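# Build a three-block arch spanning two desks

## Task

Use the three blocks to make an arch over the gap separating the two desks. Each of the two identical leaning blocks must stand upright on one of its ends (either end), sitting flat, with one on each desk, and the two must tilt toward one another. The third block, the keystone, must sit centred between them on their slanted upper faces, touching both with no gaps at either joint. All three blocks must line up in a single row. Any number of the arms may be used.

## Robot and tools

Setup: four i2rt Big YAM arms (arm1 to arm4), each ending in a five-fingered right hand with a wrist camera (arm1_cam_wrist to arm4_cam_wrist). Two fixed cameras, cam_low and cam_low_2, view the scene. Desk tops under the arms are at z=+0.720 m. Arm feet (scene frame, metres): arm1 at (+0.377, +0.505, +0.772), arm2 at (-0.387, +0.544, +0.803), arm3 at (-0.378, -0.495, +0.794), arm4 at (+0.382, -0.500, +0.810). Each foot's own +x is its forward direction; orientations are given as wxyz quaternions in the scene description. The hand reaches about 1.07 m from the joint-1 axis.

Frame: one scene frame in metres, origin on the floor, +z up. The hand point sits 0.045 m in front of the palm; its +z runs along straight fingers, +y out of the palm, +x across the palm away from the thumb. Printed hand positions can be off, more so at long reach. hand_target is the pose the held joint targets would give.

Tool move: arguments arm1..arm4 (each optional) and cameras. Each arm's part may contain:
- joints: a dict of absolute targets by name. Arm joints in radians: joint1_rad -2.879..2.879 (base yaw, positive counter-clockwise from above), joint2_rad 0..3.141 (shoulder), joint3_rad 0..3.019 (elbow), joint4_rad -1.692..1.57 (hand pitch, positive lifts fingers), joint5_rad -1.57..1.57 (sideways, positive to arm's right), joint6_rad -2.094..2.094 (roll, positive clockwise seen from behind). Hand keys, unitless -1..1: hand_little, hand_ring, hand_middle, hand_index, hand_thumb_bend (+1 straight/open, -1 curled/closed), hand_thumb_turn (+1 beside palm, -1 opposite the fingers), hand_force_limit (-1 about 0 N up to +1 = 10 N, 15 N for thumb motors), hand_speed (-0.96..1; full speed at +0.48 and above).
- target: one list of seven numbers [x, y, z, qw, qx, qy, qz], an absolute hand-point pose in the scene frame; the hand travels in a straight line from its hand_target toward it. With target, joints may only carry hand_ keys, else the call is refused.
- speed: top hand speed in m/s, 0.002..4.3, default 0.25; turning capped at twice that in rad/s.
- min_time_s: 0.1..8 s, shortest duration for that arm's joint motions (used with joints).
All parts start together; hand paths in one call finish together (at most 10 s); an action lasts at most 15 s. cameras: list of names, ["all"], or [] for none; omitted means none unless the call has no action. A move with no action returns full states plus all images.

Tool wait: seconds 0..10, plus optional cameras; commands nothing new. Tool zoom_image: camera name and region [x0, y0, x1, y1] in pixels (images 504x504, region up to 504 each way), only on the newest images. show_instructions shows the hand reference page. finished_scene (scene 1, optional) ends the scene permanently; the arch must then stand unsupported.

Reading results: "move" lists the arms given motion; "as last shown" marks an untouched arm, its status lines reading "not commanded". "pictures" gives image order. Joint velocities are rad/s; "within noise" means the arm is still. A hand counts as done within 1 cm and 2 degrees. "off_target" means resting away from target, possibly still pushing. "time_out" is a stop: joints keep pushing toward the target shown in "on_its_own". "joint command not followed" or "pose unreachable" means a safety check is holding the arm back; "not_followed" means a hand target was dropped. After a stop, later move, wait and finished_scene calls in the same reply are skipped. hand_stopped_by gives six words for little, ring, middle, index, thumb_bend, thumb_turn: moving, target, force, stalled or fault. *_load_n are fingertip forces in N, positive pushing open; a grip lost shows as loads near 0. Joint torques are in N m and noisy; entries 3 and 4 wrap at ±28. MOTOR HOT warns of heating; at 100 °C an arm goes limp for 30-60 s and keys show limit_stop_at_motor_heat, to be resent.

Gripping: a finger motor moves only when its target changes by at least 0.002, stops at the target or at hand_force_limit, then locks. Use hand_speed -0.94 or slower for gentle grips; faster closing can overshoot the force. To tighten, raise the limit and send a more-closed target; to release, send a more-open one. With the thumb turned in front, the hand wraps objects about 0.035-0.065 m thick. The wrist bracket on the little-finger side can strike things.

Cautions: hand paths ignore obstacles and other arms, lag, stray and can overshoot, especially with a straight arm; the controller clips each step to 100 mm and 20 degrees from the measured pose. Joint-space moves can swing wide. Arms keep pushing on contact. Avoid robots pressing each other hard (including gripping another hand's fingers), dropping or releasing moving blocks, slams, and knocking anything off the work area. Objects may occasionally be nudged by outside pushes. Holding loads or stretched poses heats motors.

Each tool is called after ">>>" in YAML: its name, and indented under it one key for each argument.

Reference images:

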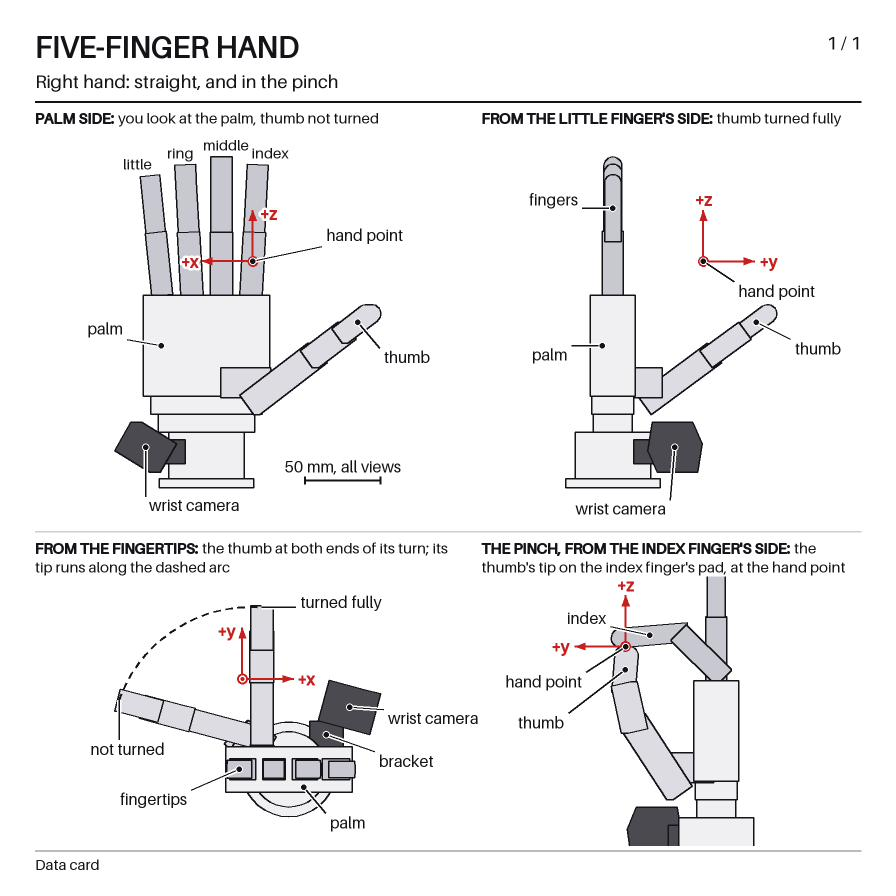

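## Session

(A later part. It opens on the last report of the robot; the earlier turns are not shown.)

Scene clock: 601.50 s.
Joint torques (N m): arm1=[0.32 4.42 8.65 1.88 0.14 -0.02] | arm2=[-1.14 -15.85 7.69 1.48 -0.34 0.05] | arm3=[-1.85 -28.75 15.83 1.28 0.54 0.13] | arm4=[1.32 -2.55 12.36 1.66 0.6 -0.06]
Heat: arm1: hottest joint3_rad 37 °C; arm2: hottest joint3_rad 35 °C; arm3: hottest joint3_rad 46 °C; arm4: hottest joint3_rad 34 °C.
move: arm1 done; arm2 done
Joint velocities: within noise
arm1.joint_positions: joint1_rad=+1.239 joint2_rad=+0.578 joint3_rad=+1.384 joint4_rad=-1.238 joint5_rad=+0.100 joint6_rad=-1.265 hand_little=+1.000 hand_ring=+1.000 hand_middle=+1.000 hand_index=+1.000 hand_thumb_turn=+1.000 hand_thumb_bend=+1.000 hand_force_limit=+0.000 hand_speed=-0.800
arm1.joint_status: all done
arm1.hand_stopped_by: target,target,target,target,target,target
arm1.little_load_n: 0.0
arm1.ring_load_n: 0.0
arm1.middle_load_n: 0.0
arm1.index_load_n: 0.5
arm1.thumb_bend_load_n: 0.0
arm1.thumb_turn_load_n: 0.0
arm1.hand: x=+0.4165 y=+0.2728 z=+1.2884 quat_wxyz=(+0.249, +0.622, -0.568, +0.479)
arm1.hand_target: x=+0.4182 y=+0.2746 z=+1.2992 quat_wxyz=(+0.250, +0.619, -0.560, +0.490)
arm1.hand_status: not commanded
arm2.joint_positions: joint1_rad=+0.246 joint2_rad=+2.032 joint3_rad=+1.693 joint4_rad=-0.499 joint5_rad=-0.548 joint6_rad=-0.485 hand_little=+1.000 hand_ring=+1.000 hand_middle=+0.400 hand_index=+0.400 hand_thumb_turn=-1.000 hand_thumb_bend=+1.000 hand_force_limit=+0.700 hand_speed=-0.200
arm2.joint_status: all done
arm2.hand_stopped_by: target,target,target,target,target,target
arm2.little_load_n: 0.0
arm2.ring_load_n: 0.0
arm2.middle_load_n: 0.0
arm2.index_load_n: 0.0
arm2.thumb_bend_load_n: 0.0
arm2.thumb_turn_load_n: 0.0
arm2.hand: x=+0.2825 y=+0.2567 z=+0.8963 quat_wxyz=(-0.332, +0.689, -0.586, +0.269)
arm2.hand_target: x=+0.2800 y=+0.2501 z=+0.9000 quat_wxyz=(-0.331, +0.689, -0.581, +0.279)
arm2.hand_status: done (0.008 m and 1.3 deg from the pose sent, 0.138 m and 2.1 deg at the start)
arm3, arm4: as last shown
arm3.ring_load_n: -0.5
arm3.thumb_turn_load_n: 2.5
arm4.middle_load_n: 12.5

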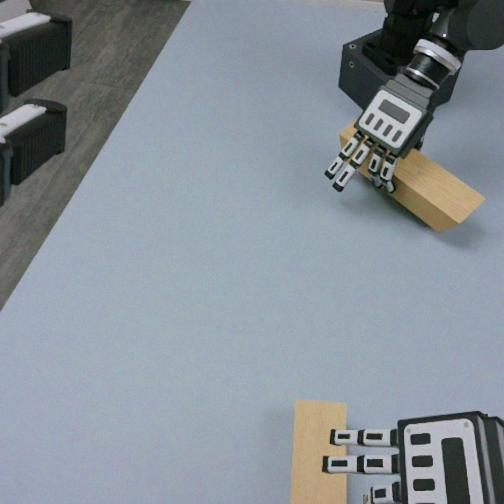

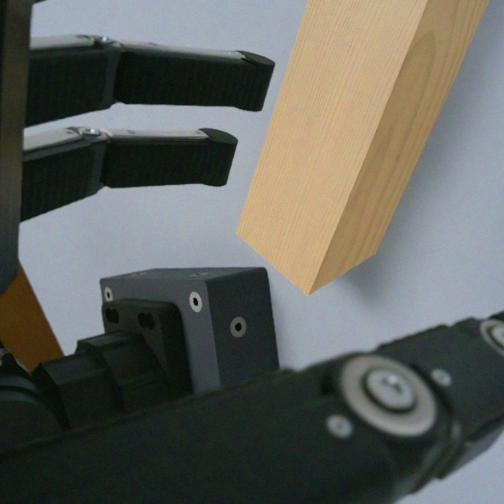

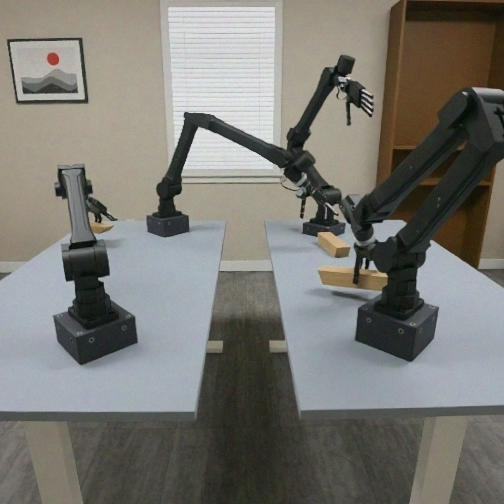

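>>> move:
  arm2: {"target": [0.386, 0.254, 0.840, 0.3277, -0.6818, 0.5895, -0.2833], "speed": 0.15}

>>> move:
  arm2: {"target": [0.386, 0.253, 0.785, 0.3277, -0.6818, 0.5895, -0.2833], "speed": 0.1}
  cameras: ["arm1_cam_wrist", "arm2_cam_wrist", "cam_low_2"]

>>> zoom_image:
  camera: "cam_low_2"
  region: [310, 220, 400, 310]

>>> zoom_image:
  camera: "arm1_cam_wrist"
  region: [200, 340, 420, 504]

Scene clock: 631.17 s.
Joint torques (N m): arm1=[0.38 4.42 8.64 1.91 0.14 -0.02] | arm2=[-0.03 -15.91 11.84 0.77 -0.07 0.27] | arm3=[-1.9 -28.69 15.84 1.31 0.53 0.12] | arm4=[0.97 -2.55 12.4 1.66 0.59 -0.08]
Heat: arm1: hottest joint3_rad 37 °C; arm2: hottest joint3_rad 33 °C; arm3: hottest joint3_rad 47 °C; arm4: hottest joint3_rad 36 °C.
move: arm2 off_target
Joint velocities: within noise
arm1, arm3, arm4: as last shown
arm1.index_load_n: 0.0
arm2.joint_positions: joint1_rad=+0.315 joint2_rad=+2.285 joint3_rad=+1.965 joint4_rad=-0.470 joint5_rad=-0.478 joint6_rad=-0.421 hand_little=+1.000 hand_ring=+1.000 hand_middle=+0.400 hand_index=+0.400 hand_thumb_turn=-1.000 hand_thumb_bend=+1.000 hand_force_limit=+0.700 hand_speed=-0.200
arm2.joint_status: not commanded
arm2.hand_stopped_by: target,target,target,target,target,target
arm2.little_load_n: 0.0
arm2.ring_load_n: 0.0
arm2.middle_load_n: 0.0
arm2.index_load_n: -0.5
arm2.thumb_bend_load_n: 0.0
arm2.thumb_turn_load_n: 0.0
arm2.hand: x=+0.3739 y=+0.2568 z=+0.8382 quat_wxyz=(-0.325, +0.685, -0.588, +0.280)
arm2.hand_target: x=+0.3855 y=+0.2544 z=+0.8403 quat_wxyz=(-0.328, +0.682, -0.589, +0.284)
arm2.hand_status: off_target (0.013 m and 0.6 deg from the pose sent, 0.118 m and 1.9 deg at the start)
arm3.ring_load_n: 0.0
arm3.middle_load_n: 14.0
arm3.thumb_turn_load_n: 2.0
pictures: none

Scene clock: 632.37 s.
Joint torques (N m): arm1=[0.44 4.37 8.61 1.85 0.13 -0.02] | arm2=[-0.15 -16.38 9.02 1.5 -0.1 0.25] | arm3=[-1.9 -28.63 15.82 1.28 0.53 0.12] | arm4=[1.26 -2.9 12.41 1.69 0.59 -0.09]
Heat: arm1: hottest joint3_rad 37 °C; arm2: hottest joint3_rad 33 °C; arm3: hottest joint3_rad 48 °C; arm4: hottest joint3_rad 36 °C.
move: arm2 off_target
Joint velocities: within noise
arm1, arm4: as last shown
arm2.joint_positions: joint1_rad=+0.315 joint2_rad=+2.352 joint3_rad=+1.965 joint4_rad=-0.396 joint5_rad=-0.478 joint6_rad=-0.421 hand_little=+1.000 hand_ring=+1.000 hand_middle=+0.400 hand_index=+0.400 hand_thumb_turn=-1.000 hand_thumb_bend=+1.000 hand_force_limit=+0.700 hand_speed=-0.200
arm2.joint_status: not commanded
arm2.hand_stopped_by: target,target,target,target,target,target
arm2.little_load_n: 0.0
arm2.ring_load_n: 0.0
arm2.middle_load_n: 0.0
arm2.index_load_n: 0.0
arm2.thumb_bend_load_n: 0.0
arm2.thumb_turn_load_n: 0.0
arm2.hand: x=+0.3813 y=+0.2524 z=+0.7947 quat_wxyz=(-0.326, +0.685, -0.587, +0.284)
arm2.hand_target: x=+0.3857 y=+0.2532 z=+0.7850 quat_wxyz=(-0.328, +0.682, -0.590, +0.283)
arm2.hand_status: off_target (0.011 m and 0.5 deg from the pose sent, 0.054 m and 0.6 deg at the start)
arm3.joint_positions: joint1_rad=+1.240 joint2_rad=+2.621 joint3_rad=+2.633 joint4_rad=-0.941 joint5_rad=+0.604 joint6_rad=+0.601 hand_little=+1.000 hand_ring=+1.000 hand_middle=+0.039 hand_index=+0.000 hand_thumb_turn=-1.000 hand_thumb_bend=+1.001 hand_force_limit=+0.700 hand_speed=-0.800
arm3.joint_status: not commanded
arm3.hand_stopped_by: target,target,force,force,target,target
arm3.little_load_n: 0.0
arm3.ring_load_n: 0.0
arm3.middle_load_n: 14.0
arm3.index_load_n: 11.0
arm3.thumb_bend_load_n: 2.0
arm3.thumb_turn_load_n: 2.0
arm3.hand: x=-0.6898 y=+0.3514 z=+0.8215 quat_wxyz=(-0.400, +0.894, -0.173, +0.102)
arm3.hand_target: x=-0.6854 y=+0.3675 z=+0.8601 quat_wxyz=(-0.425, +0.882, -0.184, +0.088)
arm3.hand_status: not commanded
arm4.middle_load_n: 12.0

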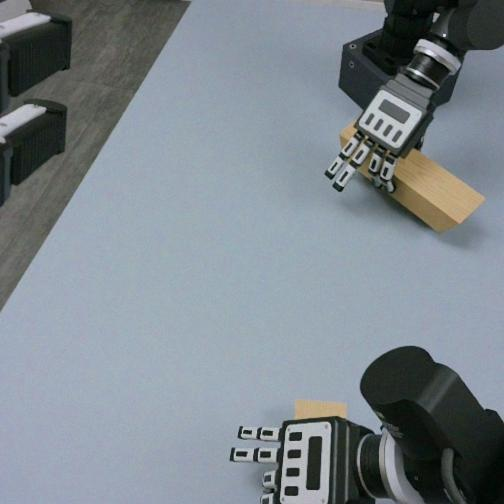

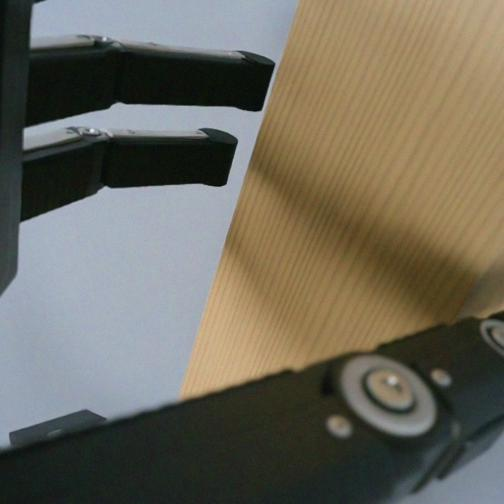

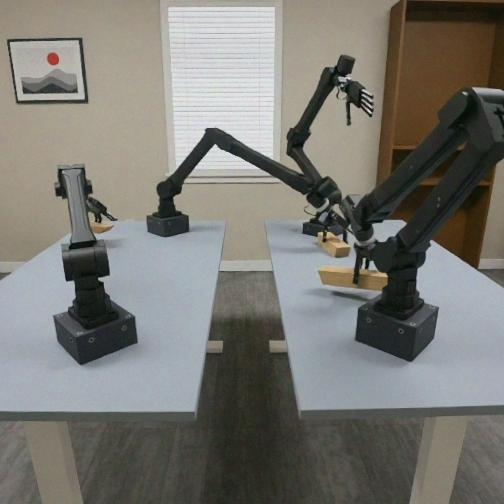

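Scaled by 5.600 from the camera's image (finer frame: 720x720).

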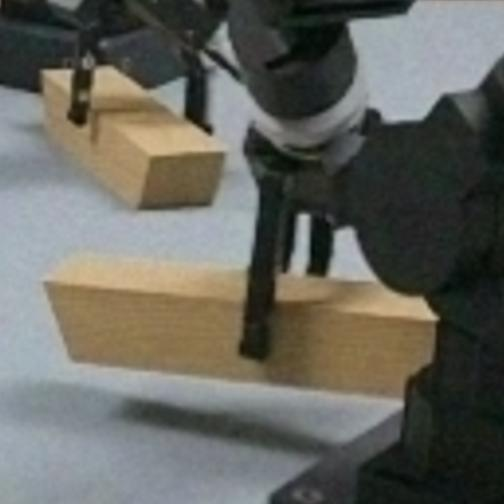

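Scaled by 2.291 from the camera's image (finer frame: 720x720).

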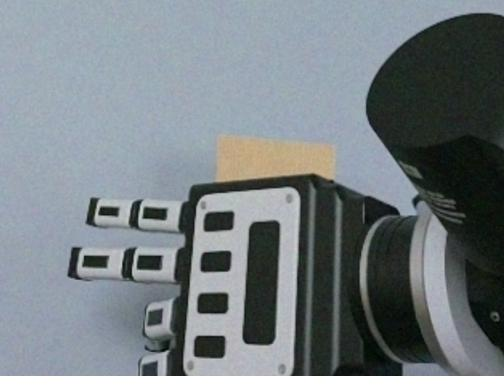

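>>> move:
  arm2: {"target": [0.389, 0.276, 0.772, 0.3277, -0.6818, 0.5895, -0.2833], "speed": 0.1}
  cameras: ["arm1_cam_wrist", "arm2_cam_wrist", "cam_low_2"]

>>> zoom_image:
  camera: "cam_low_2"
  region: [310, 220, 400, 310]

>>> zoom_image:
  camera: "arm1_cam_wrist"
  region: [200, 340, 420, 504]

Scene clock: 660.17 s.
Joint torques (N m): arm1=[0.21 4.6 8.66 1.88 0.14 -0.03] | arm2=[0.56 -16.67 7.64 1.61 -0.11 0.28] | arm3=[-1.79 -28.63 15.83 1.26 0.53 0.13] | arm4=[0.91 -2.84 12.33 1.73 0.59 -0.06]
Heat: arm1: hottest joint3_rad 37 °C; arm2: hottest joint3_rad 32 °C; arm3: hottest joint3_rad 48 °C; arm4: hottest joint3_rad 37 °C.
move: arm2 off_target
Joint velocities: within noise
arm1, arm3, arm4: as last shown
arm2.joint_positions: joint1_rad=+0.336 joint2_rad=+2.352 joint3_rad=+1.934 joint4_rad=-0.344 joint5_rad=-0.456 joint6_rad=-0.400 hand_little=+1.000 hand_ring=+1.000 hand_middle=+0.400 hand_index=+0.400 hand_thumb_turn=-1.000 hand_thumb_bend=+1.000 hand_force_limit=+0.700 hand_speed=-0.200
arm2.joint_status: not commanded
arm2.hand_stopped_by: target,target,target,target,target,target
arm2.little_load_n: 0.0
arm2.ring_load_n: 0.0
arm2.middle_load_n: 0.0
arm2.index_load_n: 0.0
arm2.thumb_bend_load_n: 0.0
arm2.thumb_turn_load_n: 0.0
arm2.hand: x=+0.3870 y=+0.2654 z=+0.7856 quat_wxyz=(-0.325, +0.682, -0.587, +0.290)
arm2.hand_target: x=+0.3886 y=+0.2761 z=+0.7720 quat_wxyz=(-0.328, +0.682, -0.590, +0.283)
arm2.hand_status: off_target (0.017 m and 0.9 deg from the pose sent, 0.034 m and 0.5 deg at the start)
arm3.middle_load_n: 14.5
arm3.thumb_turn_load_n: 2.5
arm4.thumb_turn_load_n: 0.5

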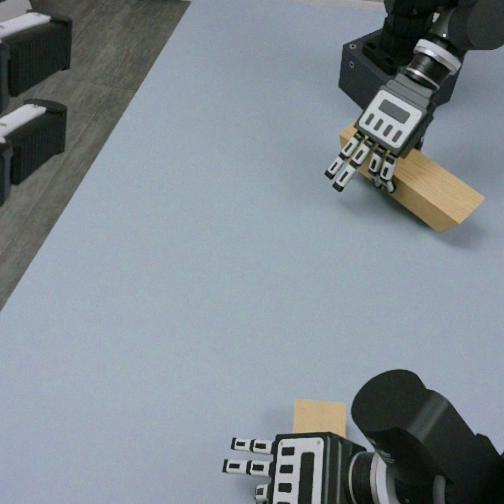

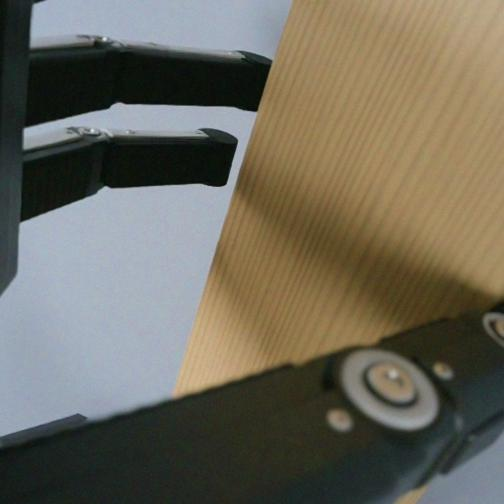

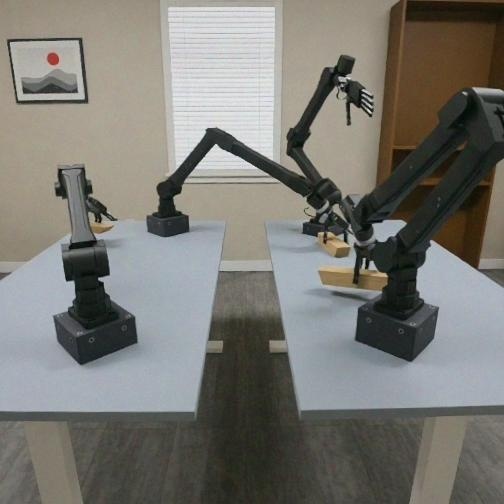

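Scaled by 5.600 from the camera's image (finer frame: 720x720).

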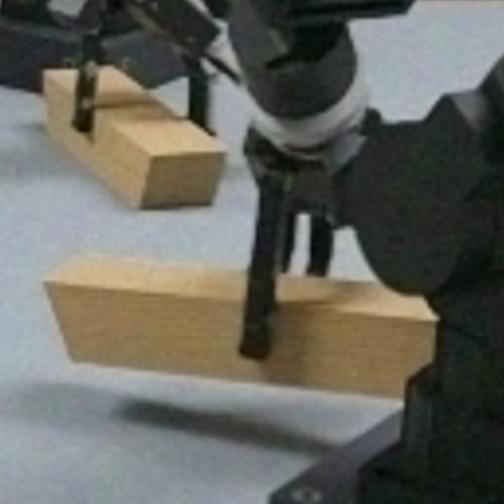

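Scaled by 2.291 from the camera's image (finer frame: 720x720).

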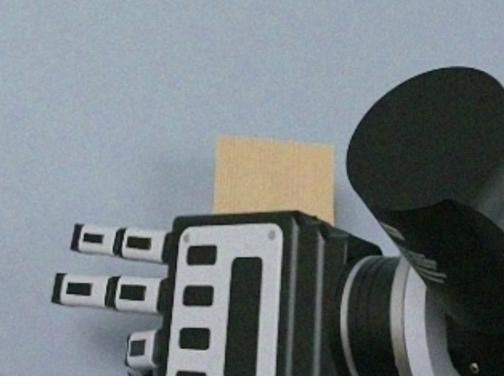

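>>> move:
  arm2: {"target": [0.383, 0.285, 0.756, 0.3277, -0.6818, 0.5895, -0.2833], "speed": 0.1}
  cameras: ["arm1_cam_wrist", "arm2_cam_wrist", "cam_low_2"]

>>> zoom_image:
  camera: "cam_low_2"
  region: [310, 220, 400, 310]

>>> zoom_image:
  camera: "arm1_cam_wrist"
  region: [200, 340, 420, 504]

Scene clock: 669.33 s.
Joint torques (N m): arm1=[0.21 4.66 8.59 1.87 0.14 -0.01] | arm2=[0.62 -16.97 7.28 1.61 -0.05 0.26] | arm3=[-1.85 -28.69 15.84 1.24 0.54 0.12] | arm4=[1.08 -2.78 12.41 1.59 0.56 -0.07]
Heat: arm1: hottest joint3_rad 37 °C; arm2: hottest joint3_rad 32 °C; arm3: hottest joint3_rad 49 °C; arm4: hottest joint3_rad 37 °C.
move: arm2 off_target
Joint velocities: within noise
arm1, arm3: as last shown
arm2.joint_positions: joint1_rad=+0.343 joint2_rad=+2.352 joint3_rad=+1.883 joint4_rad=-0.290 joint5_rad=-0.452 joint6_rad=-0.393 hand_little=+1.000 hand_ring=+1.000 hand_middle=+0.400 hand_index=+0.400 hand_thumb_turn=-1.000 hand_thumb_bend=+1.000 hand_force_limit=+0.700 hand_speed=-0.200
arm2.joint_status: not commanded
arm2.hand_stopped_by: target,target,target,target,target,target
arm2.little_load_n: 0.0
arm2.ring_load_n: 0.0
arm2.middle_load_n: 0.0
arm2.index_load_n: 0.0
arm2.thumb_bend_load_n: 0.0
arm2.thumb_turn_load_n: 0.5
arm2.hand: x=+0.3821 y=+0.2742 z=+0.7681 quat_wxyz=(-0.326, +0.682, -0.587, +0.290)
arm2.hand_target: x=+0.3826 y=+0.2851 z=+0.7559 quat_wxyz=(-0.328, +0.682, -0.590, +0.283)
arm2.hand_status: off_target (0.016 m and 0.8 deg from the pose sent, 0.036 m and 0.9 deg at the start)
arm4.joint_positions: joint1_rad=-0.458 joint2_rad=+0.951 joint3_rad=+0.209 joint4_rad=-0.233 joint5_rad=+0.667 joint6_rad=+0.673 hand_little=+1.000 hand_ring=+1.000 hand_middle=+0.036 hand_index=+0.016 hand_thumb_turn=-1.000 hand_thumb_bend=+1.000 hand_force_limit=+0.700 hand_speed=-0.800
arm4.joint_status: not commanded
arm4.hand_stopped_by: target,target,force,force,target,target
arm4.little_load_n: 0.0
arm4.ring_load_n: 0.0
arm4.middle_load_n: 12.0
arm4.index_load_n: 7.0
arm4.thumb_bend_load_n: 1.0
arm4.thumb_turn_load_n: 0.0
arm4.hand: x=+0.3599 y=-0.2272 z=+0.7926 quat_wxyz=(-0.390, +0.878, -0.241, +0.138)
arm4.hand_target: x=+0.3525 y=-0.2009 z=+0.8198 quat_wxyz=(-0.416, +0.865, -0.253, +0.122)
arm4.hand_status: not commanded

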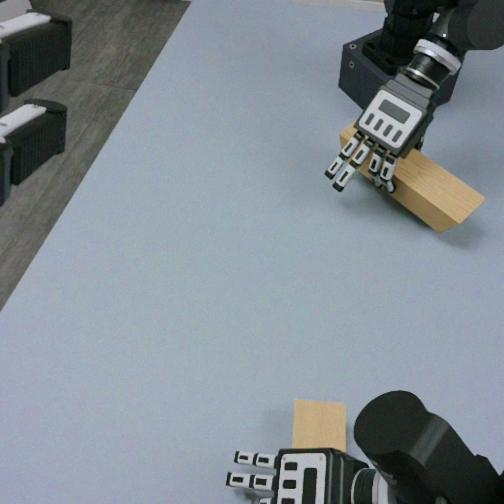

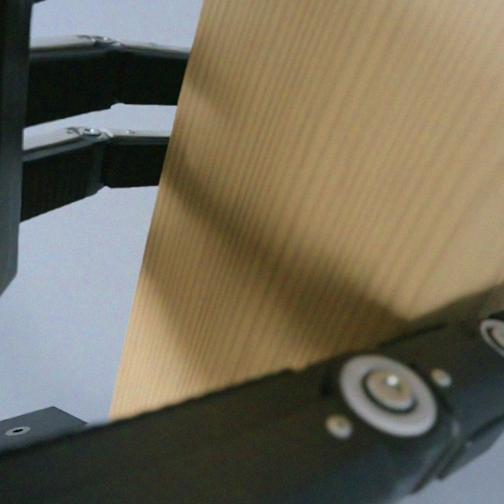

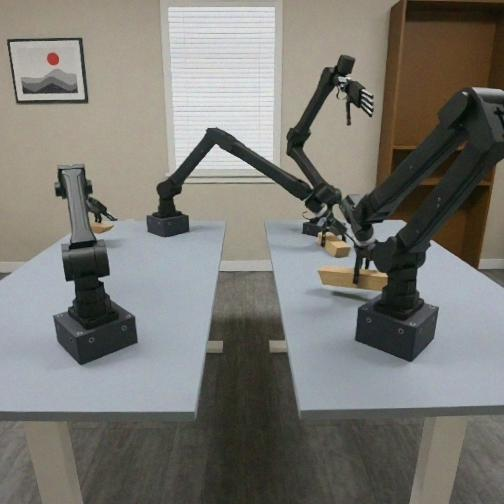

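Scaled by 5.600 from the camera's image (finer frame: 720x720).

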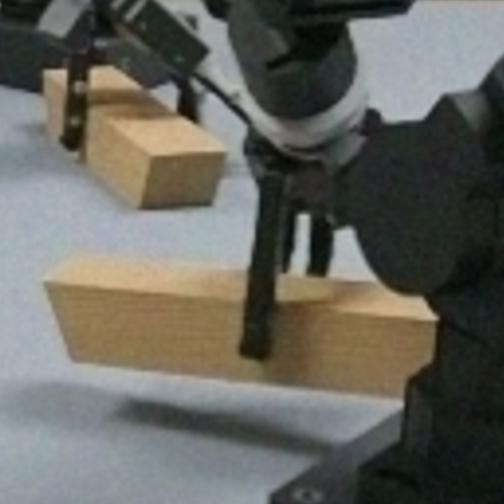

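Scaled by 2.291 from the camera's image (finer frame: 720x720).

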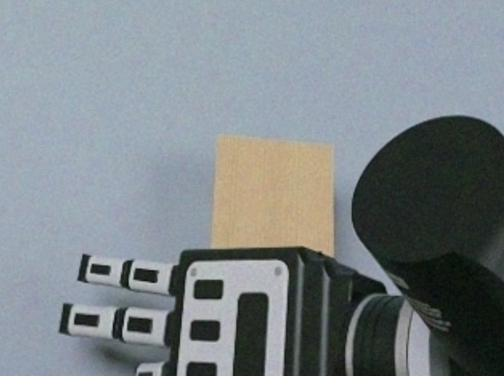

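>>> move:
  arm2: {"joints": {"hand_speed": -0.8, "hand_force_limit": 0.85, "hand_index": -0.6, "hand_middle": -0.6}}

>>> move:
  arm2: {"target": [0.389, 0.284, 0.82, 0.3277, -0.6818, 0.5895, -0.2833], "speed": 0.05}
  cameras: ["arm1_cam_wrist", "arm2_cam_wrist", "cam_low_2"]

>>> zoom_image:
  camera: "cam_low_2"
  region: [310, 220, 400, 310]

Scene clock: 675.73 s.
Joint torques (N m): arm1=[0.5 4.48 8.65 1.87 0.15 0] | arm2=[0.79 -16.91 7.31 1.47 -0.1 0.27] | arm3=[-1.79 -28.69 15.8 1.26 0.54 0.12] | arm4=[1.44 -2.84 12.38 1.68 0.58 -0.08]
Heat: arm1: hottest joint3_rad 37 °C; arm2: hottest joint3_rad 32 °C; arm3: hottest joint3_rad 49 °C; arm4: hottest joint3_rad 37 °C.
move: arm2 off_target
Joint velocities: within noise
arm1, arm3, arm4: as last shown
arm2.joint_positions: joint1_rad=+0.344 joint2_rad=+2.352 joint3_rad=+1.882 joint4_rad=-0.288 joint5_rad=-0.451 joint6_rad=-0.393 hand_little=+1.000 hand_ring=+1.000 hand_middle=+0.072 hand_index=+0.034 hand_thumb_turn=-1.000 hand_thumb_bend=+1.000 hand_force_limit=+0.850 hand_speed=-0.800
arm2.joint_status: hand_middle off_target (ended at +0.072, target -0.600); hand_index off_target (ended at +0.034, target -0.600); the others done
arm2.hand_stopped_by: target,target,force,force,target,target
arm2.little_load_n: 0.0
arm2.ring_load_n: 0.0
arm2.middle_load_n: 8.5
arm2.index_load_n: 9.5
arm2.thumb_bend_load_n: 1.0
arm2.thumb_turn_load_n: 1.0
arm2.hand: x=+0.3826 y=+0.2745 z=+0.7681 quat_wxyz=(-0.326, +0.682, -0.587, +0.291)
arm2.hand_target: x=+0.3827 y=+0.2850 z=+0.7560 quat_wxyz=(-0.328, +0.682, -0.590, +0.283)
arm2.hand_status: not commanded
arm3.thumb_turn_load_n: 2.0
arm4.middle_load_n: 12.5
arm4.thumb_bend_load_n: 0.5
pictures: none

Scene clock: 677.60 s.
Joint torques (N m): arm1=[0.32 4.42 8.57 1.85 0.14 -0.01] | arm2=[0.73 -19.9 11.23 0.81 -0.16 0.26] | arm3=[-1.79 -28.69 15.83 1.2 0.54 0.12] | arm4=[1.2 -2.78 12.29 1.65 0.57 -0.06]
Heat: arm1: hottest joint3_rad 37 °C; arm2: hottest joint3_rad 32 °C; arm3: hottest joint3_rad 49 °C; arm4: hottest joint3_rad 37 °C.
move: arm2 off_target
Joint velocities: within noise
arm1, arm3, arm4: as last shown
arm1.little_load_n: 0.5
arm2.joint_positions: joint1_rad=+0.344 joint2_rad=+2.331 joint3_rad=+1.882 joint4_rad=-0.391 joint5_rad=-0.449 joint6_rad=-0.393 hand_little=+1.000 hand_ring=+1.000 hand_middle=+0.072 hand_index=+0.034 hand_thumb_turn=-1.000 hand_thumb_bend=+1.000 hand_force_limit=+0.850 hand_speed=-0.800
arm2.joint_status: not commanded
arm2.hand_stopped_by: target,target,force,force,target,target
arm2.little_load_n: 0.0
arm2.ring_load_n: 0.0
arm2.middle_load_n: 6.0
arm2.index_load_n: 3.5
arm2.thumb_bend_load_n: 1.0
arm2.thumb_turn_load_n: 1.0
arm2.hand: x=+0.3649 y=+0.2826 z=+0.7712 quat_wxyz=(-0.315, +0.686, -0.604, +0.255)
arm2.hand_target: x=+0.3869 y=+0.2848 z=+0.8201 quat_wxyz=(-0.328, +0.682, -0.590, +0.283)
arm2.hand_status: off_target (0.054 m and 3.9 deg from the pose sent, 0.053 m and 0.9 deg at the start)
arm4.middle_load_n: 12.0
arm4.thumb_bend_load_n: 1.0

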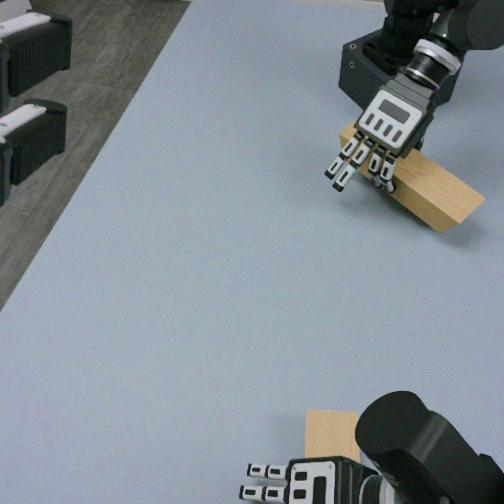

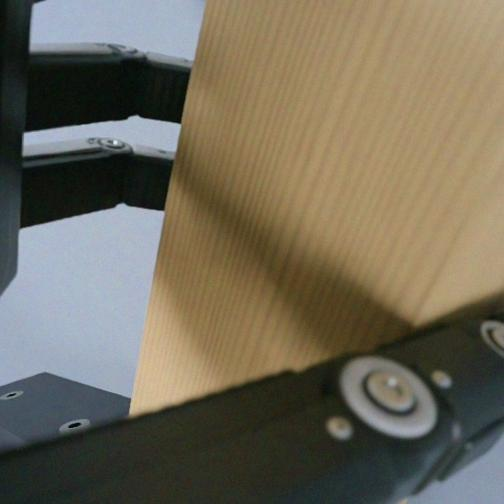

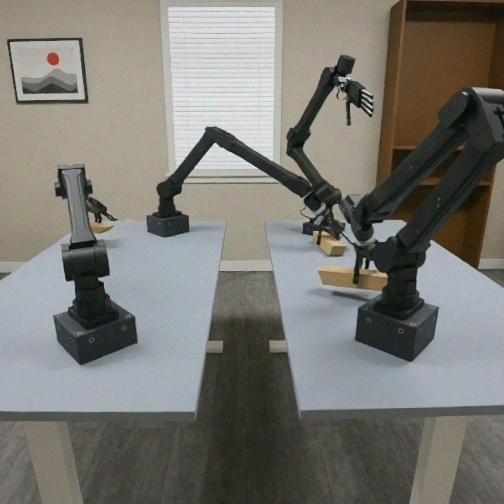

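Scaled by 5.600 from the camera's image (finer frame: 720x720).

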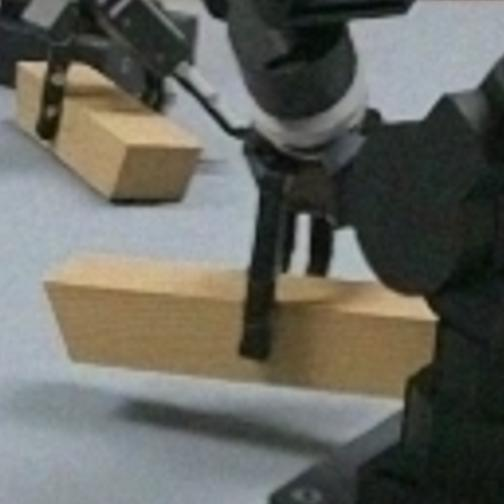

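>>> move:
  arm2: {"joints": {"hand_speed": -0.8, "hand_force_limit": 0.9, "hand_index": -0.64, "hand_middle": -0.64}}

>>> move:
  arm2: {"target": [0.38, 0.284, 0.86, 0.3277, -0.6818, 0.5895, -0.2833], "speed": 0.05}
  cameras: ["arm1_cam_wrist", "arm2_cam_wrist", "cam_low_2"]

>>> zoom_image:
  camera: "cam_low_2"
  region: [310, 220, 400, 310]

Scene clock: 682.00 s.
Joint torques (N m): arm1=[0.26 4.42 8.68 1.83 0.13 0] | arm2=[0.79 -19.84 11.14 0.83 -0.17 0.27] | arm3=[-1.9 -28.51 15.82 1.26 0.55 0.13] | arm4=[0.91 -2.32 12.4 1.73 0.59 -0.06]
Heat: arm1: hottest joint3_rad 37 °C; arm2: hottest joint3_rad 33 °C; arm3: hottest joint3_rad 49 °C; arm4: hottest joint3_rad 37 °C.
move: arm2 off_target
Joint velocities: within noise
arm1, arm3, arm4: as last shown
arm1.little_load_n: 0.0
arm2.joint_positions: joint1_rad=+0.344 joint2_rad=+2.331 joint3_rad=+1.882 joint4_rad=-0.392 joint5_rad=-0.449 joint6_rad=-0.393 hand_little=+1.000 hand_ring=+1.000 hand_middle=+0.058 hand_index=+0.006 hand_thumb_turn=-1.000 hand_thumb_bend=+1.000 hand_force_limit=+0.900 hand_speed=-0.800
arm2.joint_status: hand_middle off_target (ended at +0.058, target -0.640); hand_index off_target (ended at +0.006, target -0.640); the others done
arm2.hand_stopped_by: target,target,force,force,target,target
arm2.little_load_n: 0.0
arm2.ring_load_n: 0.0
arm2.middle_load_n: 10.0
arm2.index_load_n: 15.0
arm2.thumb_bend_load_n: 1.5
arm2.thumb_turn_load_n: 0.5
arm2.hand: x=+0.3648 y=+0.2829 z=+0.7713 quat_wxyz=(-0.315, +0.686, -0.604, +0.255)
arm2.hand_target: x=+0.3870 y=+0.2850 z=+0.8203 quat_wxyz=(-0.328, +0.682, -0.589, +0.283)
arm2.hand_status: not commanded
arm3.thumb_turn_load_n: 2.5
arm4.ring_load_n: -0.5
arm4.middle_load_n: 12.5
arm4.index_load_n: 7.5
pictures: none

Scene clock: 683.37 s.
Joint torques (N m): arm1=[0.44 4.54 8.66 1.87 0.14 -0.01] | arm2=[0.09 -19.19 11.38 0.87 -0.32 0.24] | arm3=[-1.73 -28.51 15.83 1.26 0.54 0.13] | arm4=[1.44 -2.78 12.37 1.72 0.58 -0.07]
Heat: arm1: hottest joint3_rad 37 °C; arm2: hottest joint3_rad 33 °C; arm3: hottest joint3_rad 49 °C; arm4: hottest joint3_rad 37 °C.
move: arm2 off_target
Joint velocities: within noise
arm1.joint_positions: joint1_rad=+1.239 joint2_rad=+0.578 joint3_rad=+1.384 joint4_rad=-1.238 joint5_rad=+0.100 joint6_rad=-1.265 hand_little=+1.000 hand_ring=+1.000 hand_middle=+1.000 hand_index=+1.000 hand_thumb_turn=+1.000 hand_thumb_bend=+1.000 hand_force_limit=+0.000 hand_speed=-0.800
arm1.joint_status: not commanded
arm1.hand_stopped_by: target,target,target,target,target,target
arm1.little_load_n: 0.0
arm1.ring_load_n: 0.0
arm1.middle_load_n: 0.0
arm1.index_load_n: 0.0
arm1.thumb_bend_load_n: 0.0
arm1.thumb_turn_load_n: 0.0
arm1.hand: x=+0.4165 y=+0.2728 z=+1.2884 quat_wxyz=(+0.249, +0.622, -0.568, +0.479)
arm1.hand_target: x=+0.4182 y=+0.2746 z=+1.2992 quat_wxyz=(+0.250, +0.619, -0.560, +0.490)
arm1.hand_status: not commanded
arm2.joint_positions: joint1_rad=+0.344 joint2_rad=+2.269 joint3_rad=+1.882 joint4_rad=-0.456 joint5_rad=-0.449 joint6_rad=-0.393 hand_little=+1.000 hand_ring=+1.000 hand_middle=+0.057 hand_index=+0.005 hand_thumb_turn=-1.000 hand_thumb_bend=+1.000 hand_force_limit=+0.900 hand_speed=-0.800
arm2.joint_status: not commanded
arm2.hand_stopped_by: target,target,force,force,target,target
arm2.little_load_n: 0.0
arm2.ring_load_n: -0.5
arm2.middle_load_n: 0.0
arm2.index_load_n: 4.0
arm2.thumb_bend_load_n: 0.5
arm2.thumb_turn_load_n: -0.5
arm2.hand: x=+0.3598 y=+0.2858 z=+0.8116 quat_wxyz=(-0.315, +0.686, -0.605, +0.254)
arm2.hand_target: x=+0.3781 y=+0.2849 z=+0.8601 quat_wxyz=(-0.328, +0.682, -0.589, +0.283)
arm2.hand_status: off_target (0.052 m and 4.1 deg from the pose sent, 0.090 m and 4.0 deg at the start)
arm3, arm4: as last shown
arm4.ring_load_n: 0.0

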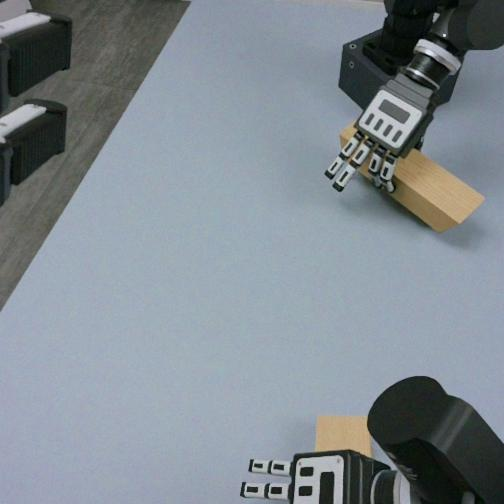

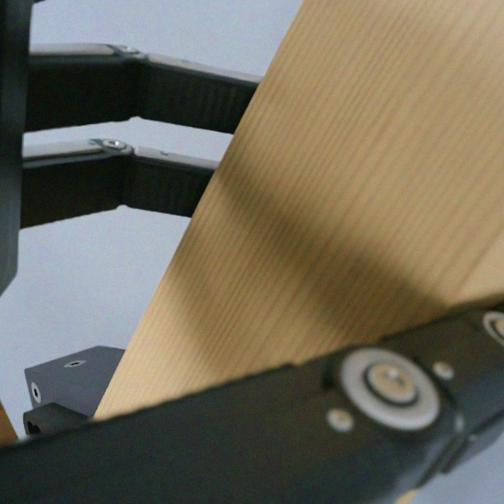

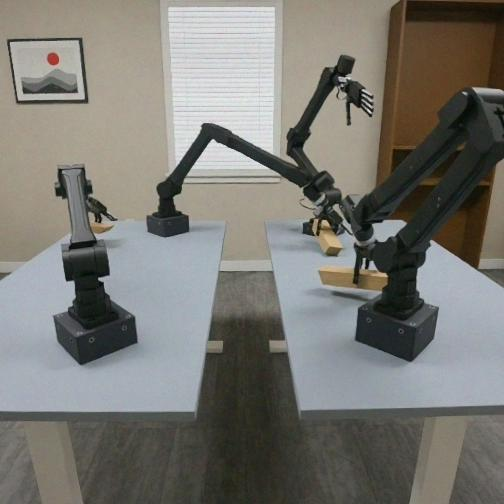

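Scaled by 5.600 from the camera's image (finer frame: 720x720).

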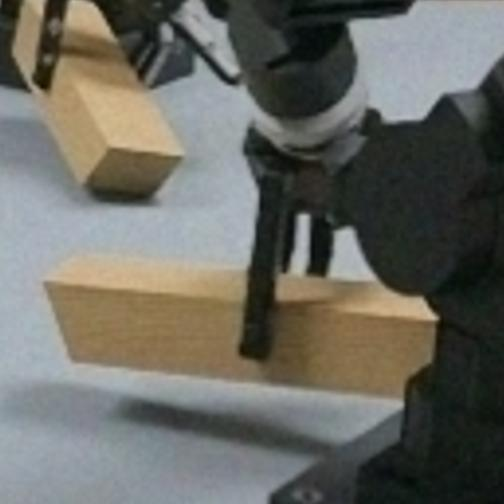

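>>> move:
  arm2: {"target": [0.372, 0.284, 0.758, 0.3277, -0.6818, 0.5895, -0.2833], "speed": 0.06}
  cameras: ["arm1_cam_wrist", "arm2_cam_wrist", "cam_low_2"]

>>> zoom_image:
  camera: "cam_low_2"
  region: [290, 200, 380, 290]

>>> zoom_image:
  camera: "arm1_cam_wrist"
  region: [200, 340, 420, 504]

Scene clock: 697.00 s.
Joint torques (N m): arm1=[0.21 4.25 8.58 1.88 0.12 -0.01] | arm2=[0.09 -15.5 7.58 1.72 -0.2 0.19] | arm3=[-1.73 -28.51 15.8 1.29 0.53 0.14] | arm4=[1.44 -2.67 12.37 1.65 0.57 -0.08]
Heat: arm1: hottest joint3_rad 37 °C; arm2: hottest joint3_rad 34 °C; arm3: hottest joint3_rad 49 °C; arm4: hottest joint3_rad 38 °C.
move: arm2 off_target
Joint velocities: within noise
arm1, arm3, arm4: as last shown
arm2.joint_positions: joint1_rad=+0.344 joint2_rad=+2.306 joint3_rad=+1.830 joint4_rad=-0.280 joint5_rad=-0.454 joint6_rad=-0.393 hand_little=+1.000 hand_ring=+1.000 hand_middle=+0.057 hand_index=+0.005 hand_thumb_turn=-1.000 hand_thumb_bend=+1.000 hand_force_limit=+0.900 hand_speed=-0.800
arm2.joint_status: not commanded
arm2.hand_stopped_by: target,target,force,force,target,target
arm2.little_load_n: 0.0
arm2.ring_load_n: 0.0
arm2.middle_load_n: 0.0
arm2.index_load_n: 4.5
arm2.thumb_bend_load_n: 0.5
arm2.thumb_turn_load_n: 0.5
arm2.hand: x=+0.3728 y=+0.2802 z=+0.7809 quat_wxyz=(-0.328, +0.682, -0.586, +0.291)
arm2.hand_target: x=+0.3713 y=+0.2843 z=+0.7584 quat_wxyz=(-0.328, +0.682, -0.589, +0.283)
arm2.hand_status: off_target (0.023 m and 1.0 deg from the pose sent, 0.055 m and 4.1 deg at the start)
arm3.thumb_turn_load_n: 2.0
arm4.index_load_n: 7.0
arm4.thumb_bend_load_n: 0.5

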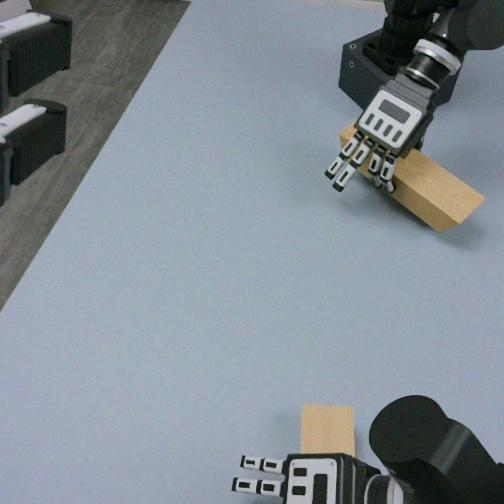

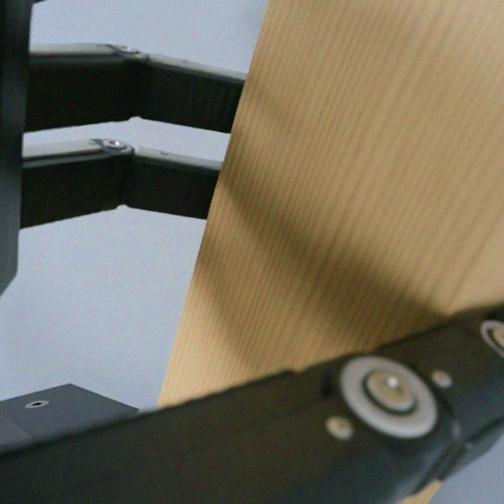

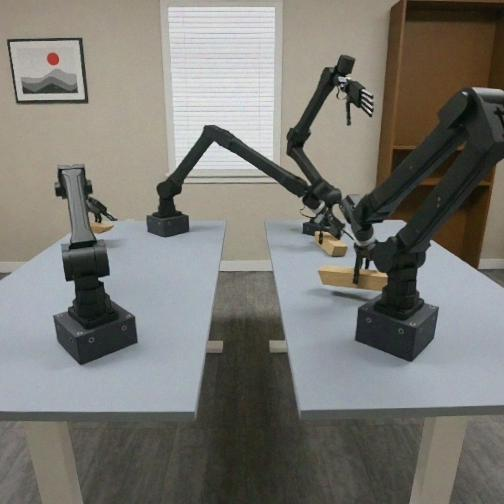

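Scaled by 5.600 from the camera's image (finer frame: 720x720).

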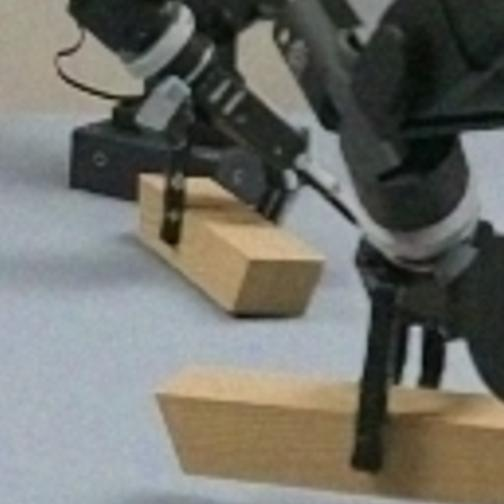

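Scaled by 2.291 from the camera's image (finer frame: 720x720).

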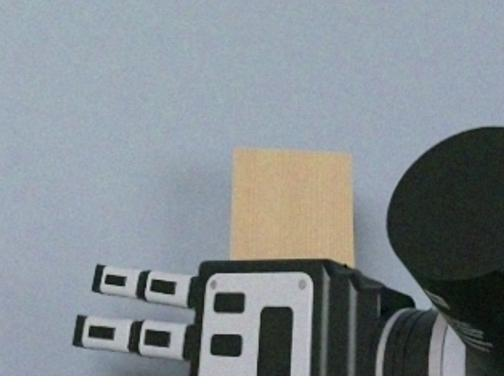

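>>> move:
  arm2: {"target": [0.372, 0.284, 0.742, 0.3277, -0.6818, 0.5895, -0.2833], "speed": 0.05}

>>> move:
  arm2: {"joints": {"hand_speed": -0.6, "hand_index": 0.4, "hand_middle": 0.4}}
  cameras: ["arm1_cam_wrist", "arm2_cam_wrist", "cam_low_2"]

>>> zoom_image:
  camera: "cam_low_2"
  region: [290, 200, 380, 290]

Scene clock: 704.00 s.
Joint torques (N m): arm1=[0.32 4.6 8.59 1.91 0.13 -0.02] | arm2=[-0.09 -14.33 7.25 1.72 -0.09 0.17] | arm3=[-1.96 -28.63 15.84 1.26 0.54 0.12] | arm4=[1.44 -2.84 12.4 1.7 0.58 -0.06]
Heat: arm1: hottest joint3_rad 37 °C; arm2: hottest joint3_rad 33 °C; arm3: hottest joint3_rad 49 °C; arm4: hottest joint3_rad 38 °C.
move: arm2 off_target
Joint velocities: within noise
arm1, arm4: as last shown
arm1.index_load_n: -0.5
arm2.joint_positions: joint1_rad=+0.344 joint2_rad=+2.310 joint3_rad=+1.826 joint4_rad=-0.249 joint5_rad=-0.456 joint6_rad=-0.389 hand_little=+1.000 hand_ring=+1.000 hand_middle=+0.057 hand_index=+0.005 hand_thumb_turn=-1.000 hand_thumb_bend=+1.000 hand_force_limit=+0.900 hand_speed=-0.800
arm2.joint_status: not commanded
arm2.hand_stopped_by: target,target,force,force,target,target
arm2.little_load_n: 0.0
arm2.ring_load_n: 0.0
arm2.middle_load_n: 0.0
arm2.index_load_n: 4.5
arm2.thumb_bend_load_n: 1.0
arm2.thumb_turn_load_n: 0.5
arm2.hand: x=+0.3769 y=+0.2789 z=+0.7802 quat_wxyz=(-0.332, +0.680, -0.582, +0.300)
arm2.hand_target: x=+0.3704 y=+0.2846 z=+0.7431 quat_wxyz=(-0.328, +0.682, -0.589, +0.283)
arm2.hand_status: off_target (0.039 m and 2.1 deg from the pose sent, 0.039 m and 1.0 deg at the start)
arm3.joint_positions: joint1_rad=+1.240 joint2_rad=+2.621 joint3_rad=+2.633 joint4_rad=-0.941 joint5_rad=+0.604 joint6_rad=+0.601 hand_little=+1.000 hand_ring=+1.000 hand_middle=+0.039 hand_index=+0.000 hand_thumb_turn=-1.000 hand_thumb_bend=+1.001 hand_force_limit=+0.700 hand_speed=-0.800
arm3.joint_status: not commanded
arm3.hand_stopped_by: target,target,force,force,target,target
arm3.little_load_n: 0.0
arm3.ring_load_n: 0.0
arm3.middle_load_n: 14.5
arm3.index_load_n: 11.0
arm3.thumb_bend_load_n: 2.0
arm3.thumb_turn_load_n: 2.0
arm3.hand: x=-0.6898 y=+0.3514 z=+0.8215 quat_wxyz=(-0.400, +0.894, -0.173, +0.102)
arm3.hand_target: x=-0.6854 y=+0.3675 z=+0.8601 quat_wxyz=(-0.425, +0.882, -0.184, +0.088)
arm3.hand_status: not commanded
pictures: none

Scene clock: 704.83 s.
Joint torques (N m): arm1=[0.32 4.48 8.57 1.81 0.14 -0.01] | arm2=[0.15 -15.5 7.1 1.51 -0.13 0.17] | arm3=[-1.73 -28.69 15.86 1.26 0.53 0.12] | arm4=[1.32 -2.73 12.37 1.65 0.59 -0.06]
Heat: arm1: hottest joint3_rad 37 °C; arm2: hottest joint3_rad 33 °C; arm3: hottest joint3_rad 49 °C; arm4: hottest joint3_rad 38 °C.
move: arm2 done
Joint velocities: within noise
arm1, arm3, arm4: as last shown
arm1.index_load_n: 0.0
arm2.joint_positions: joint1_rad=+0.344 joint2_rad=+2.329 joint3_rad=+1.826 joint4_rad=-0.239 joint5_rad=-0.455 joint6_rad=-0.389 hand_little=+1.000 hand_ring=+1.000 hand_middle=+0.400 hand_index=+0.400 hand_thumb_turn=-1.000 hand_thumb_bend=+1.000 hand_force_limit=+0.900 hand_speed=-0.600
arm2.joint_status: all done
arm2.hand_stopped_by: target,target,target,target,target,target
arm2.little_load_n: 0.0
arm2.ring_load_n: 0.0
arm2.middle_load_n: 0.0
arm2.index_load_n: 0.0
arm2.thumb_bend_load_n: 0.0
arm2.thumb_turn_load_n: 0.0
arm2.hand: x=+0.3756 y=+0.2792 z=+0.7662 quat_wxyz=(-0.330, +0.680, -0.584, +0.295)
arm2.hand_target: x=+0.3703 y=+0.2847 z=+0.7429 quat_wxyz=(-0.328, +0.682, -0.589, +0.283)
arm2.hand_status: not commanded
arm4.thumb_bend_load_n: 1.0

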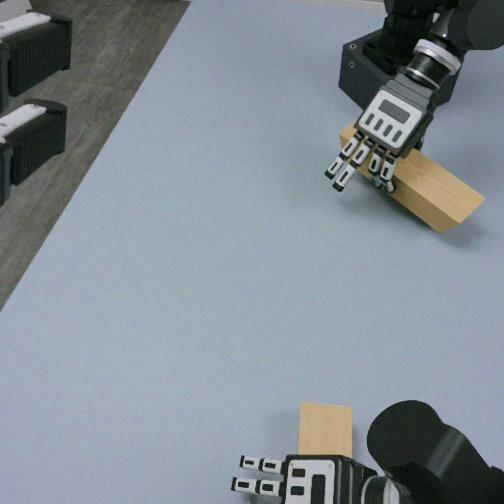

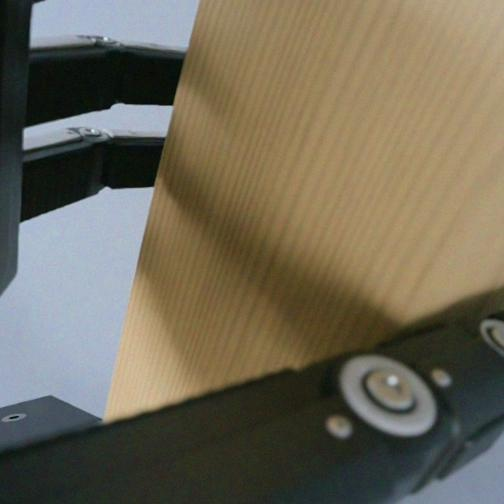

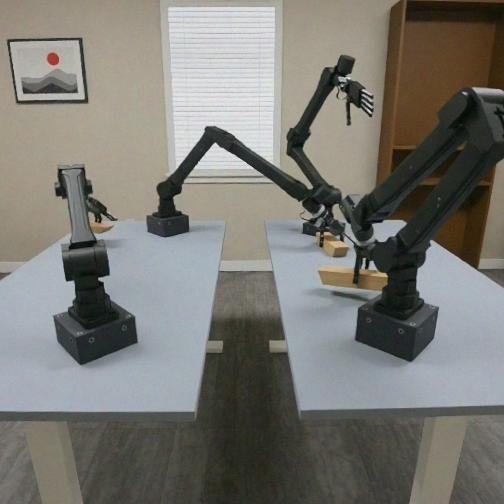

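Scaled by 5.600 from the camera's image (finer frame: 720x720).

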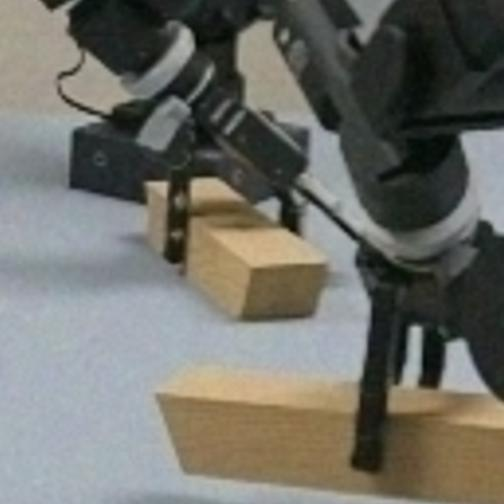

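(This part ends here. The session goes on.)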